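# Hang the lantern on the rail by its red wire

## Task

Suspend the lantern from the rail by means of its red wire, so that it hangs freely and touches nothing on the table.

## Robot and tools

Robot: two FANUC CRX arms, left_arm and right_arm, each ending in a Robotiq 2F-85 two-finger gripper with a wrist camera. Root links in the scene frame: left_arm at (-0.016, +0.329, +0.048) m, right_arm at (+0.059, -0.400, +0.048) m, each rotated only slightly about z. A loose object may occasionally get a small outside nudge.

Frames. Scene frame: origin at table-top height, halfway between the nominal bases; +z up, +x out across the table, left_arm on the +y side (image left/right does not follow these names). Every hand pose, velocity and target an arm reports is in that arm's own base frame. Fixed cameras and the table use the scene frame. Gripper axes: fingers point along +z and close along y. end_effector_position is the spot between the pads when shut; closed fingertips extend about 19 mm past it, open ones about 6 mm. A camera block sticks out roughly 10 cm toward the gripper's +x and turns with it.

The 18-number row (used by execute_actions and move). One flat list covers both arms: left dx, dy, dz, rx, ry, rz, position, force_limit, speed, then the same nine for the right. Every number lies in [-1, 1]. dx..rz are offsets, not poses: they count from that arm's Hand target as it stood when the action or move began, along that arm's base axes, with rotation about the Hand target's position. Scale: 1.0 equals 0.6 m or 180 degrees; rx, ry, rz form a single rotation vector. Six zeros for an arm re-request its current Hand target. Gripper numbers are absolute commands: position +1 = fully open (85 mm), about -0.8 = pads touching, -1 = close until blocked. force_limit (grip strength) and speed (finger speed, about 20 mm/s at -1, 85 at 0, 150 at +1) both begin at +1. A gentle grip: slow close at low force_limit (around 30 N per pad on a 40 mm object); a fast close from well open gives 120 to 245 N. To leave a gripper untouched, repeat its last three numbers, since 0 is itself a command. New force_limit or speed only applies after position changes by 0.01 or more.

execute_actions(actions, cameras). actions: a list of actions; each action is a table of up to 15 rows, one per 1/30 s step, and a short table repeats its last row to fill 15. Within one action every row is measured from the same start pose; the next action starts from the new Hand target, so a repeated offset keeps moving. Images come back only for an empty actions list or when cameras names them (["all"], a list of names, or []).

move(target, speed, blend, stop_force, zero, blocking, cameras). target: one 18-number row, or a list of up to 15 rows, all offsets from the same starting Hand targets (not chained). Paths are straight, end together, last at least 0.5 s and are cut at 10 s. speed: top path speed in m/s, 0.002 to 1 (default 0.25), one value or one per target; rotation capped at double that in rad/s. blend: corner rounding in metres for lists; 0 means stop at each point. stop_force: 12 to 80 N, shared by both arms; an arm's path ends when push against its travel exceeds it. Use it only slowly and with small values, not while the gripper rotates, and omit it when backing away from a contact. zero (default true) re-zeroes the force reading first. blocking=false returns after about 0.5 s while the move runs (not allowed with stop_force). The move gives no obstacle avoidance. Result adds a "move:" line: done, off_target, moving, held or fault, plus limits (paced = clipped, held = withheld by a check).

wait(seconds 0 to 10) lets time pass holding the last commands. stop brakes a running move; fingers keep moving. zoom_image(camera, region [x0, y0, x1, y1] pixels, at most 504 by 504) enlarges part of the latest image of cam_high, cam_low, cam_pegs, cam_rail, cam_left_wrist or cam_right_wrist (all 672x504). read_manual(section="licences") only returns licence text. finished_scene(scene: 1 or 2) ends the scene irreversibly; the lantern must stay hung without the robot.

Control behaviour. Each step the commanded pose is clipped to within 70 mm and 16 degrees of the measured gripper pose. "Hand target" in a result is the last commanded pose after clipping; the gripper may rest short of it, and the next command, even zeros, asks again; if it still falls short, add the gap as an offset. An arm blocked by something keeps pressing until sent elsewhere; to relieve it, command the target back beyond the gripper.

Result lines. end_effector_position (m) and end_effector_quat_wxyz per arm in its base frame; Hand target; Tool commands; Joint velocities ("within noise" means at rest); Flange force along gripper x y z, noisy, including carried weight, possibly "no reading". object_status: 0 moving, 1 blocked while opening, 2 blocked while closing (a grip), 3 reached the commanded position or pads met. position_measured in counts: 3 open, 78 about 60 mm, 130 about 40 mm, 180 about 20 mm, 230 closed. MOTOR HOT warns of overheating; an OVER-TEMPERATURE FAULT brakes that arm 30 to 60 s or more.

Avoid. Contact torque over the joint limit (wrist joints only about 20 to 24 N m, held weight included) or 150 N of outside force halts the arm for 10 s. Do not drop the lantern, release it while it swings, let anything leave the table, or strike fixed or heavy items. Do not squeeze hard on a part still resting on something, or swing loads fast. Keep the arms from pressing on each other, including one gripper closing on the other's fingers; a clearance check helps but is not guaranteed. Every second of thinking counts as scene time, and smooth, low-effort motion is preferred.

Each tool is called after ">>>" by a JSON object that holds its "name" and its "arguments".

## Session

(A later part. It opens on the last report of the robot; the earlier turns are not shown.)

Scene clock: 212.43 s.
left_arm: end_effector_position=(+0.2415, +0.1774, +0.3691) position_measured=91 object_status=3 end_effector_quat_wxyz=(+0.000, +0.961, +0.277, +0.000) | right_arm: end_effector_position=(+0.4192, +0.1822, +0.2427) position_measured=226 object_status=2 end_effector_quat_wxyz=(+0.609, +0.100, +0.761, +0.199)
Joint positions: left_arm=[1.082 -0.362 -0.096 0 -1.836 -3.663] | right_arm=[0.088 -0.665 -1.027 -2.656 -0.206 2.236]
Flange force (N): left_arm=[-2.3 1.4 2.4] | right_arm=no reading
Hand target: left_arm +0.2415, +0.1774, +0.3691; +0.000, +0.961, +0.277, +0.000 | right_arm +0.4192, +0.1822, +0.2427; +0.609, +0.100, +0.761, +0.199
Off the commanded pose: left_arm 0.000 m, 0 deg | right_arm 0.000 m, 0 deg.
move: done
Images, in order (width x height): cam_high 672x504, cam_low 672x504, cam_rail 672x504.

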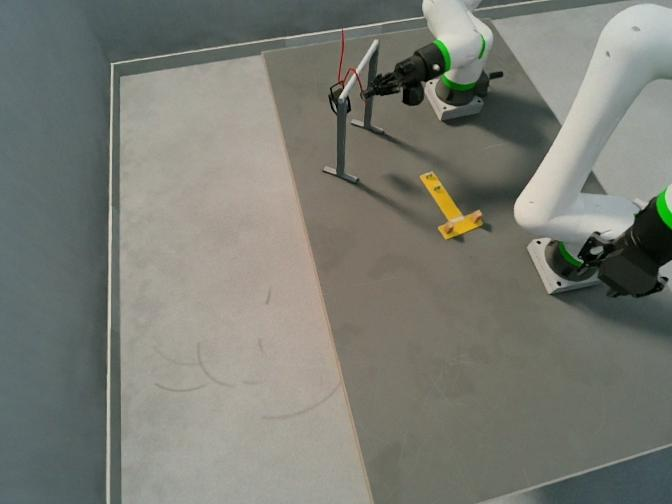

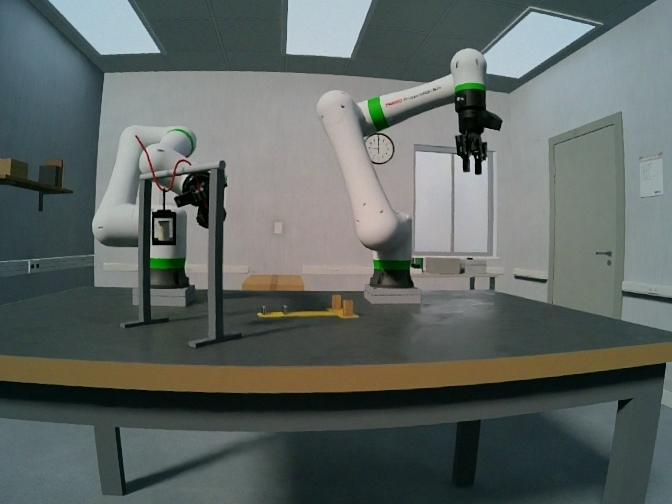

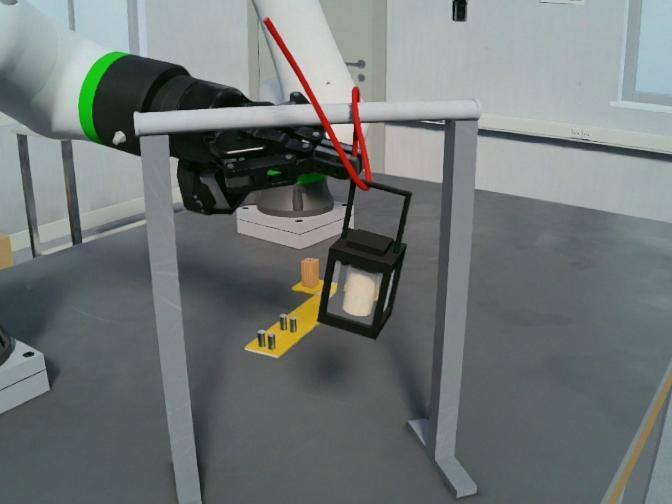

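>>> {"name": "move", "arguments": {"target": [[0,0,0,0,0,0,0.3,0,-1,0.006,-0.005,-0.015,0,0,0,-1,0,-1]], "speed": 0.02}}

>>> {"name": "move", "arguments": {"target": [0,0,0,0,0,0,0.3,0,-1,0,0,0,0,0,0,-0.3,0,-1], "cameras": ["cam_low","cam_high","cam_rail"]}}

>>> {"name": "zoom_image", "arguments": {"camera": "cam_low", "region": [110, 90, 270, 250]}}

>>> {"name": "zoom_image", "arguments": {"camera": "cam_rail", "region": [250, 30, 450, 230]}}

Scene clock: 213.63 s.
left_arm: end_effector_position=(+0.2415, +0.1774, +0.3691) position_measured=91 object_status=3 end_effector_quat_wxyz=(+0.000, +0.961, +0.277, +0.000) | right_arm: end_effector_position=(+0.4227, +0.1792, +0.2337) position_measured=226 object_status=2 end_effector_quat_wxyz=(+0.609, +0.100, +0.761, +0.199)
Joint positions: left_arm=[1.082 -0.362 -0.096 0 -1.836 -3.663] | right_arm=[0.064 -0.633 -1.04 -2.652 -0.254 2.241]
Flange force (N): left_arm=[-2.2 1.7 2.7] | right_arm=no reading
Hand target: left_arm +0.2415, +0.1774, +0.3691; +0.000, +0.961, +0.277, +0.000 | right_arm +0.4228, +0.1792, +0.2337; +0.609, +0.100, +0.761, +0.199
Off the commanded pose: left_arm 0.000 m, 0 deg | right_arm 0.000 m, 0 deg.
move: done

Scene clock: 215.03 s.
left_arm: end_effector_position=(+0.2415, +0.1774, +0.3691) position_measured=91 object_status=3 end_effector_quat_wxyz=(+0.000, +0.961, +0.277, +0.000) | right_arm: end_effector_position=(+0.4227, +0.1792, +0.2336) position_measured=167 object_status=0 end_effector_quat_wxyz=(+0.609, +0.100, +0.761, +0.199)
Joint positions: left_arm=[1.082 -0.362 -0.096 0 -1.836 -3.663] | right_arm=[0.064 -0.633 -1.04 -2.653 -0.255 2.241]
Flange force (N): left_arm=[-1.9 1.9 2.3] | right_arm=no reading
Hand target: left_arm +0.2415, +0.1774, +0.3691; +0.000, +0.961, +0.277, +0.000 | right_arm +0.4228, +0.1792, +0.2337; +0.609, +0.100, +0.761, +0.199
Off the commanded pose: left_arm 0.000 m, 0 deg | right_arm 0.000 m, 0 deg.
move: done
Images, in order (width x height): cam_high 672x504, cam_low 672x504, cam_rail 672x504.

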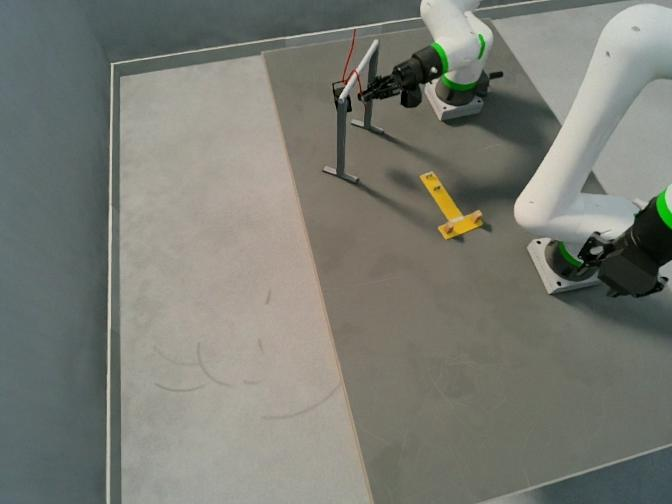

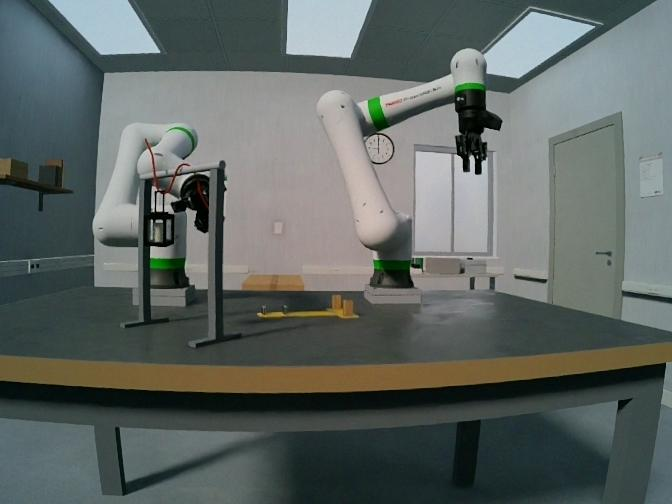

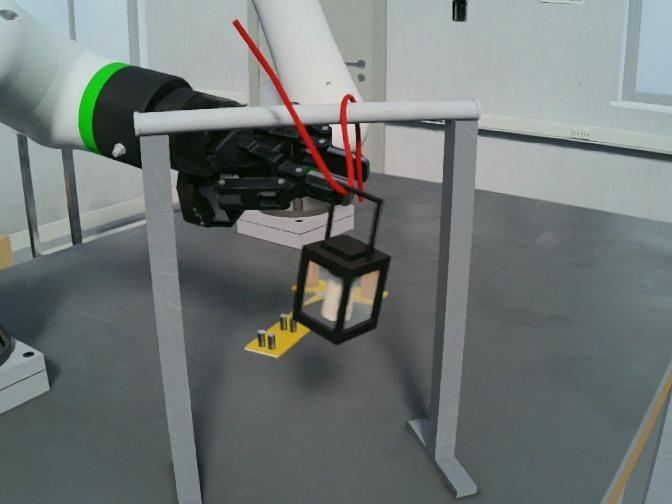

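Scaled by 3.150 from the camera's 672x504 image, which has a finer 960x720 frame.

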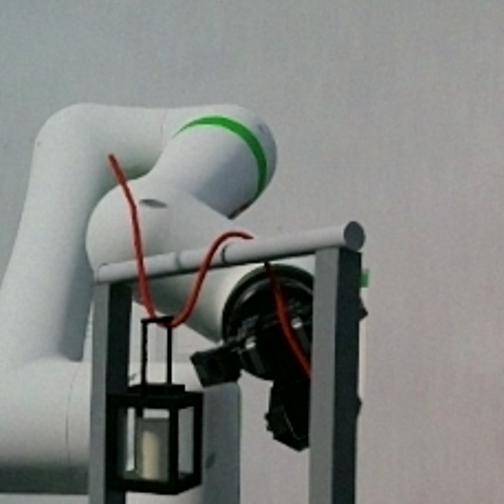

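Scaled by 2.520 from the camera's 672x504 image, which has a finer 960x720 frame.

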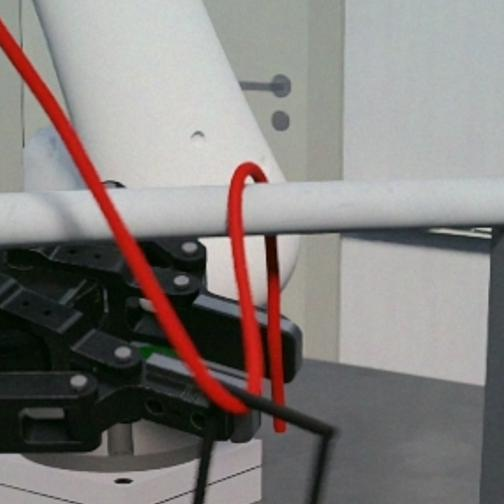

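>>> {"name": "move", "arguments": {"target": [0,0,0,0,0,0,0.3,0,-1,-0.1,-0.01,0.01,0,0,0,-0.3,0,-1], "speed": 0.04, "cameras": ["cam_rail"]}}

>>> {"name": "move", "arguments": {"target": [0,0,0,0,0,0,0.3,0,-1,-0.1,0.15,0,0,0,0,-0.3,0,-1], "speed": 0.1}}

>>> {"name": "wait", "arguments": {"seconds": 2, "cameras": ["cam_rail","cam_low"]}}

Scene clock: 217.30 s.
left_arm: end_effector_position=(+0.2415, +0.1774, +0.3691) position_measured=91 object_status=3 end_effector_quat_wxyz=(+0.000, +0.961, +0.277, +0.000) | right_arm: end_effector_position=(+0.3628, +0.1732, +0.2397) position_measured=167 object_status=3 end_effector_quat_wxyz=(+0.609, +0.100, +0.761, +0.199)
Joint positions: left_arm=[1.082 -0.362 -0.096 0 -1.836 -3.663] | right_arm=[0.244 -0.94 -1.05 -2.433 0.091 1.978]
Flange force (N): left_arm=[-0.9 2.1 2.3] | right_arm=no reading
Hand target: left_arm +0.2415, +0.1774, +0.3691; +0.000, +0.961, +0.277, +0.000 | right_arm +0.3628, +0.1732, +0.2397; +0.609, +0.100, +0.761, +0.199
Off the commanded pose: left_arm 0.000 m, 0 deg | right_arm 0.000 m, 0 deg.
move: done
Images, in order (width x height): cam_rail 672x504.

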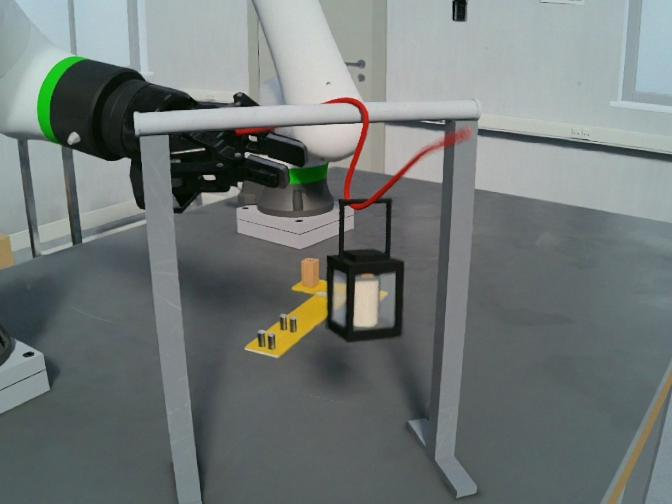

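Scene clock: 218.83 s.
left_arm: end_effector_position=(+0.2415, +0.1774, +0.3691) position_measured=91 object_status=3 end_effector_quat_wxyz=(+0.000, +0.961, +0.277, +0.000) | right_arm: end_effector_position=(+0.3032, +0.2620, +0.2399) position_measured=167 object_status=3 end_effector_quat_wxyz=(+0.569, +0.039, +0.778, +0.265)
Joint positions: left_arm=[1.082 -0.362 -0.096 0 -1.836 -3.663] | right_arm=[0.39 -0.992 -1.185 -2.98 0.021 2.493]
Flange force (N): left_arm=[-2.5 1.7 2.5] | right_arm=no reading
Hand target: left_arm +0.2415, +0.1774, +0.3691; +0.000, +0.961, +0.277, +0.000 | right_arm +0.3028, +0.2632, +0.2397; +0.609, +0.100, +0.761, +0.199
Off the commanded pose: left_arm 0.000 m, 0 deg | right_arm 0.001 m, 11 deg.
joint sent to its limit (right arm) — joint 3 (elbow), lower limit, where the elbow is as bent as it goes. The joint targets are off in orientation, not in position.
move: off_target (right_arm)

Scene clock: 220.83 s.
left_arm: end_effector_position=(+0.2415, +0.1774, +0.3691) position_measured=91 object_status=3 end_effector_quat_wxyz=(+0.000, +0.961, +0.277, +0.000) | right_arm: end_effector_position=(+0.3032, +0.2620, +0.2399) position_measured=167 object_status=3 end_effector_quat_wxyz=(+0.569, +0.039, +0.778, +0.265)
Joint positions: left_arm=[1.082 -0.362 -0.096 0 -1.836 -3.663] | right_arm=[0.39 -0.992 -1.185 -2.98 0.021 2.493]
Flange force (N): left_arm=[-1.7 1.9 2.4] | right_arm=no reading
Hand target: left_arm +0.2415, +0.1774, +0.3691; +0.000, +0.961, +0.277, +0.000 | right_arm +0.3028, +0.2632, +0.2397; +0.609, +0.100, +0.761, +0.199
Tool commands: left_gripper/position=+0.3 left_gripper/force_limit=+0.0 left_gripper/speed=-1.0 right_gripper/position=-0.3 right_gripper/force_limit=+0.0 right_gripper/speed=-1.0
Off the commanded pose: left_arm 0.000 m, 0 deg | right_arm 0.001 m, 11 deg.
wait: 2.00 s; at rest by 0.17 s
Images, in order (width x height): cam_low 672x504, cam_rail 672x504.

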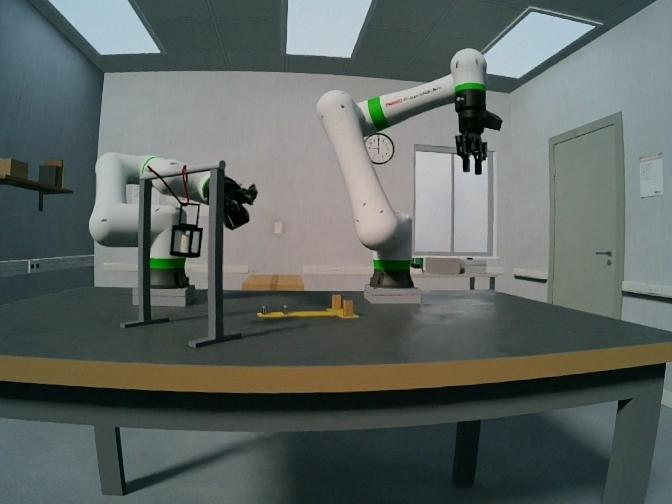

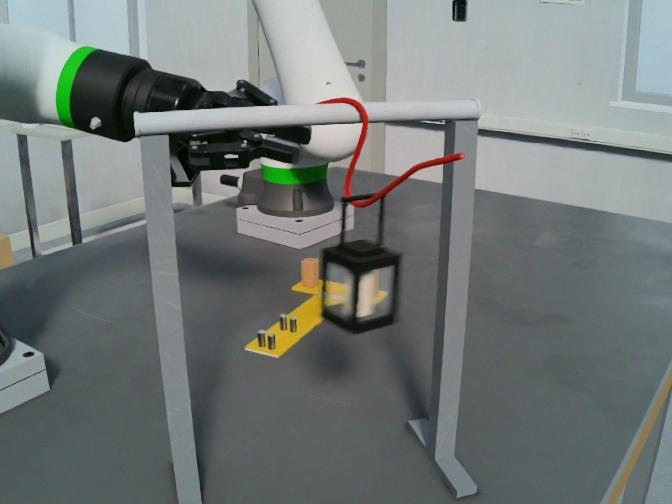

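>>> {"name": "move", "arguments": {"target": [0,0,0,0,0,0,0.3,0,-1,-0.03,0.15,0.2,0,0,0.06,-0.3,0,-1], "speed": 0.15}}

>>> {"name": "wait", "arguments": {"seconds": 8, "cameras": ["cam_rail","cam_low","cam_high"]}}

>>> {"name": "zoom_image", "arguments": {"camera": "cam_rail", "region": [250, 60, 500, 350]}}

Scene clock: 222.77 s.
left_arm: end_effector_position=(+0.2415, +0.1774, +0.3691) position_measured=91 object_status=3 end_effector_quat_wxyz=(+0.000, +0.961, +0.277, +0.000) | right_arm: end_effector_position=(+0.2854, +0.3522, +0.3597) position_measured=167 object_status=3 end_effector_quat_wxyz=(+0.546, -0.043, +0.770, +0.328)
Joint positions: left_arm=[1.082 -0.362 -0.096 0 -1.836 -3.663] | right_arm=[0.607 -0.817 -0.899 -3.052 0.109 2.564]
Flange force (N): left_arm=[-2.4 1.6 2.4] | right_arm=no reading
Hand target: left_arm +0.2415, +0.1774, +0.3691; +0.000, +0.961, +0.277, +0.000 | right_arm +0.2848, +0.3532, +0.3597; +0.588, +0.028, +0.767, +0.255
Off the commanded pose: left_arm 0.000 m, 0 deg | right_arm 0.001 m, 13 deg.
move: off_target (right_arm)

Scene clock: 230.77 s.
left_arm: end_effector_position=(+0.2415, +0.1774, +0.3691) position_measured=91 object_status=3 end_effector_quat_wxyz=(+0.000, +0.961, +0.277, +0.000) | right_arm: end_effector_position=(+0.2854, +0.3522, +0.3597) position_measured=167 object_status=3 end_effector_quat_wxyz=(+0.546, -0.043, +0.770, +0.328)
Joint positions: left_arm=[1.082 -0.362 -0.096 0 -1.836 -3.663] | right_arm=[0.607 -0.817 -0.899 -3.052 0.109 2.564]
Flange force (N): left_arm=[-2.1 1.9 2.7] | right_arm=no reading
Hand target: left_arm +0.2415, +0.1774, +0.3691; +0.000, +0.961, +0.277, +0.000 | right_arm +0.2848, +0.3532, +0.3597; +0.588, +0.028, +0.767, +0.255
Tool commands: left_gripper/position=+0.3 left_gripper/force_limit=+0.0 left_gripper/speed=-1.0 right_gripper/position=-0.3 right_gripper/force_limit=+0.0 right_gripper/speed=-1.0
Off the commanded pose: left_arm 0.000 m, 0 deg | right_arm 0.001 m, 13 deg.
wait: 8.00 s; at rest by 0.17 s
Images, in order (width x height): cam_high 672x504, cam_low 672x504, cam_rail 672x504.

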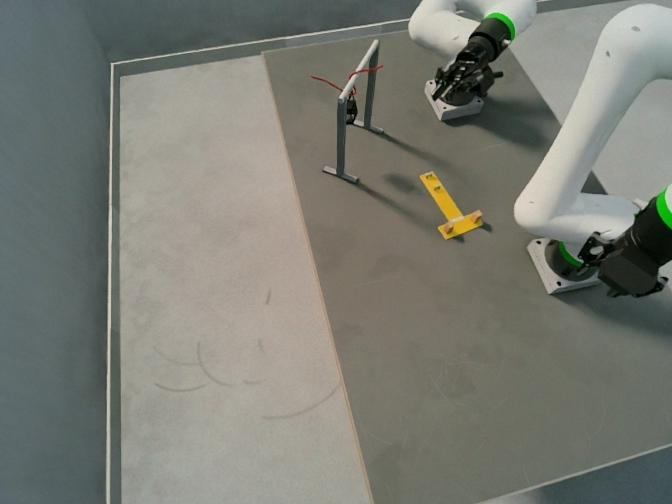

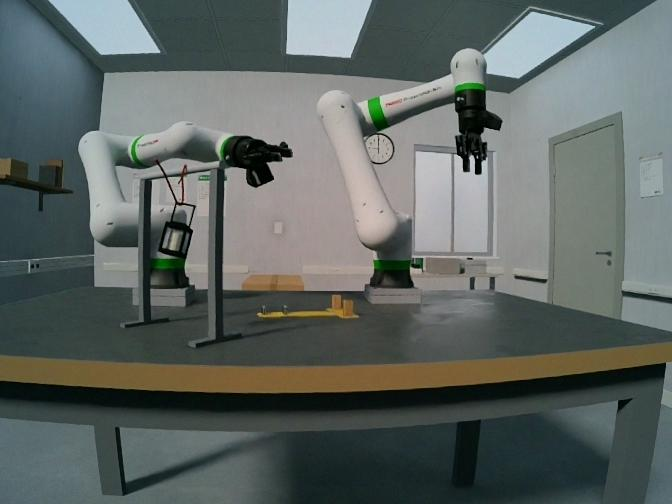

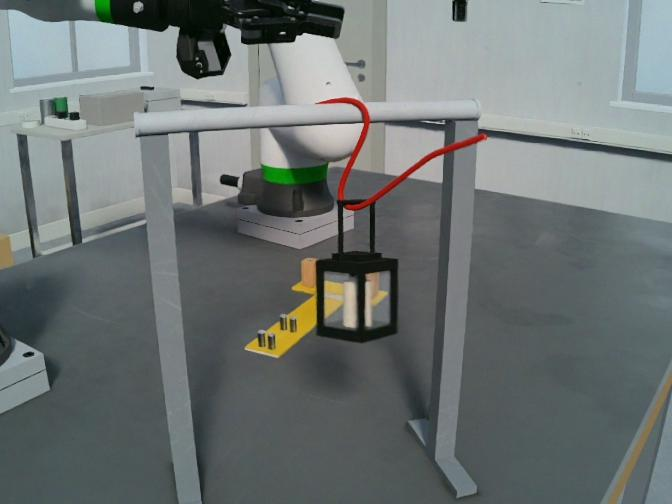

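Scaled by 1.738 from the camera's 672x504 image, which has a finer 960x720 frame.

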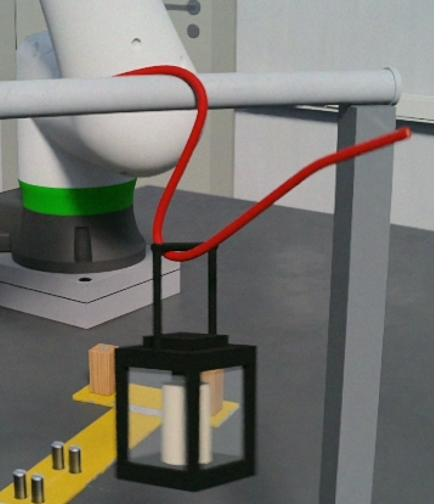

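>>> {"name": "wait", "arguments": {"seconds": 6, "cameras": ["cam_rail","cam_low","cam_high"]}}

>>> {"name": "zoom_image", "arguments": {"camera": "cam_high", "region": [300, 20, 420, 140]}}

>>> {"name": "zoom_image", "arguments": {"camera": "cam_low", "region": [110, 120, 270, 280]}}

Scene clock: 237.00 s.
left_arm: end_effector_position=(+0.2415, +0.1774, +0.3691) position_measured=91 object_status=3 end_effector_quat_wxyz=(+0.000, +0.961, +0.277, +0.000) | right_arm: end_effector_position=(+0.2854, +0.3522, +0.3597) position_measured=167 object_status=3 end_effector_quat_wxyz=(+0.546, -0.043, +0.770, +0.328)
Joint positions: left_arm=[1.082 -0.362 -0.096 0 -1.836 -3.663] | right_arm=[0.607 -0.817 -0.899 -3.052 0.109 2.564]
Flange force (N): left_arm=[-2.3 1.8 2.6] | right_arm=no reading
Hand target: left_arm +0.2415, +0.1774, +0.3691; +0.000, +0.961, +0.277, +0.000 | right_arm +0.2848, +0.3532, +0.3597; +0.588, +0.028, +0.767, +0.255
Tool commands: left_gripper/position=+0.3 left_gripper/force_limit=+0.0 left_gripper/speed=-1.0 right_gripper/position=-0.3 right_gripper/force_limit=+0.0 right_gripper/speed=-1.0
Off the commanded pose: left_arm 0.000 m, 0 deg | right_arm 0.001 m, 13 deg.
wait: 6.00 s; at rest from the start
Images, in order (width x height): cam_high 672x504, cam_low 672x504, cam_rail 672x504.

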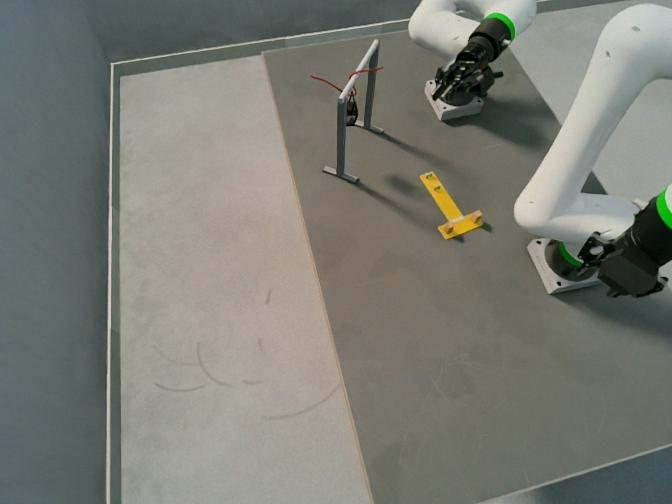

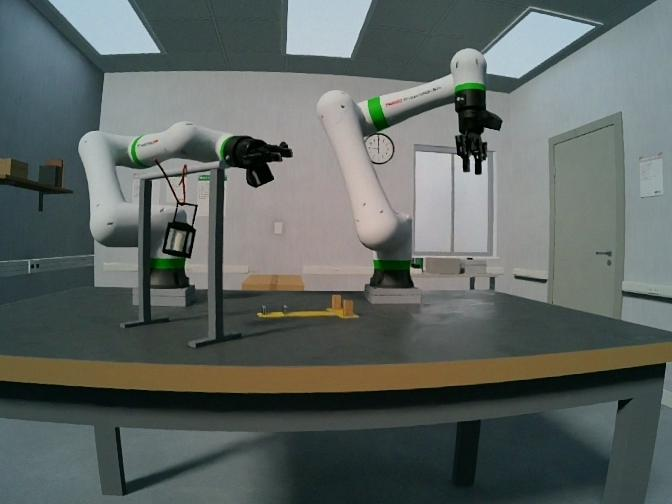

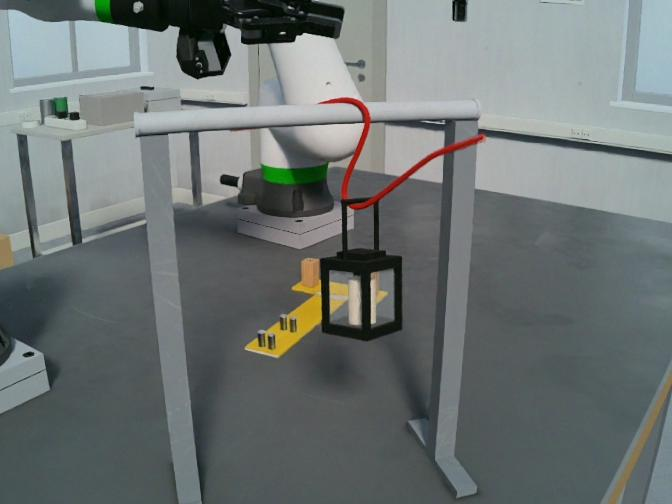

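Scaled by 4.200 from the camera's 672x504 image, which has a finer 960x720 frame.

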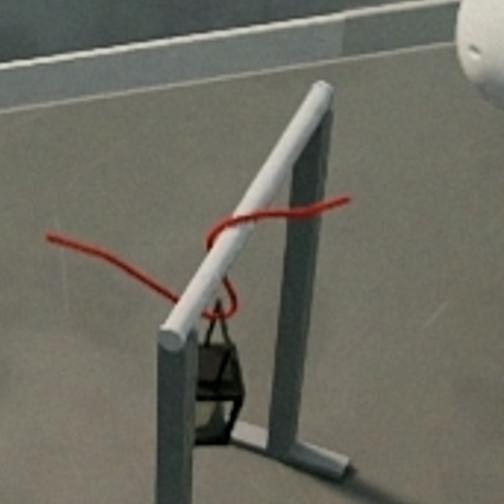

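Scaled by 3.150 from the camera's 672x504 image, which has a finer 960x720 frame.

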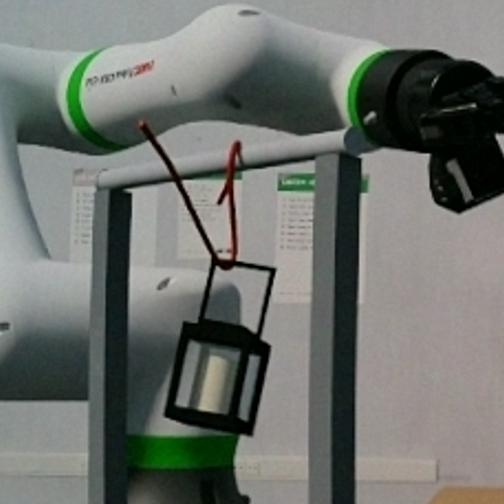

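>>> {"name": "finished_scene", "arguments": {"scene": 1}}

The scene is finished: the task was done.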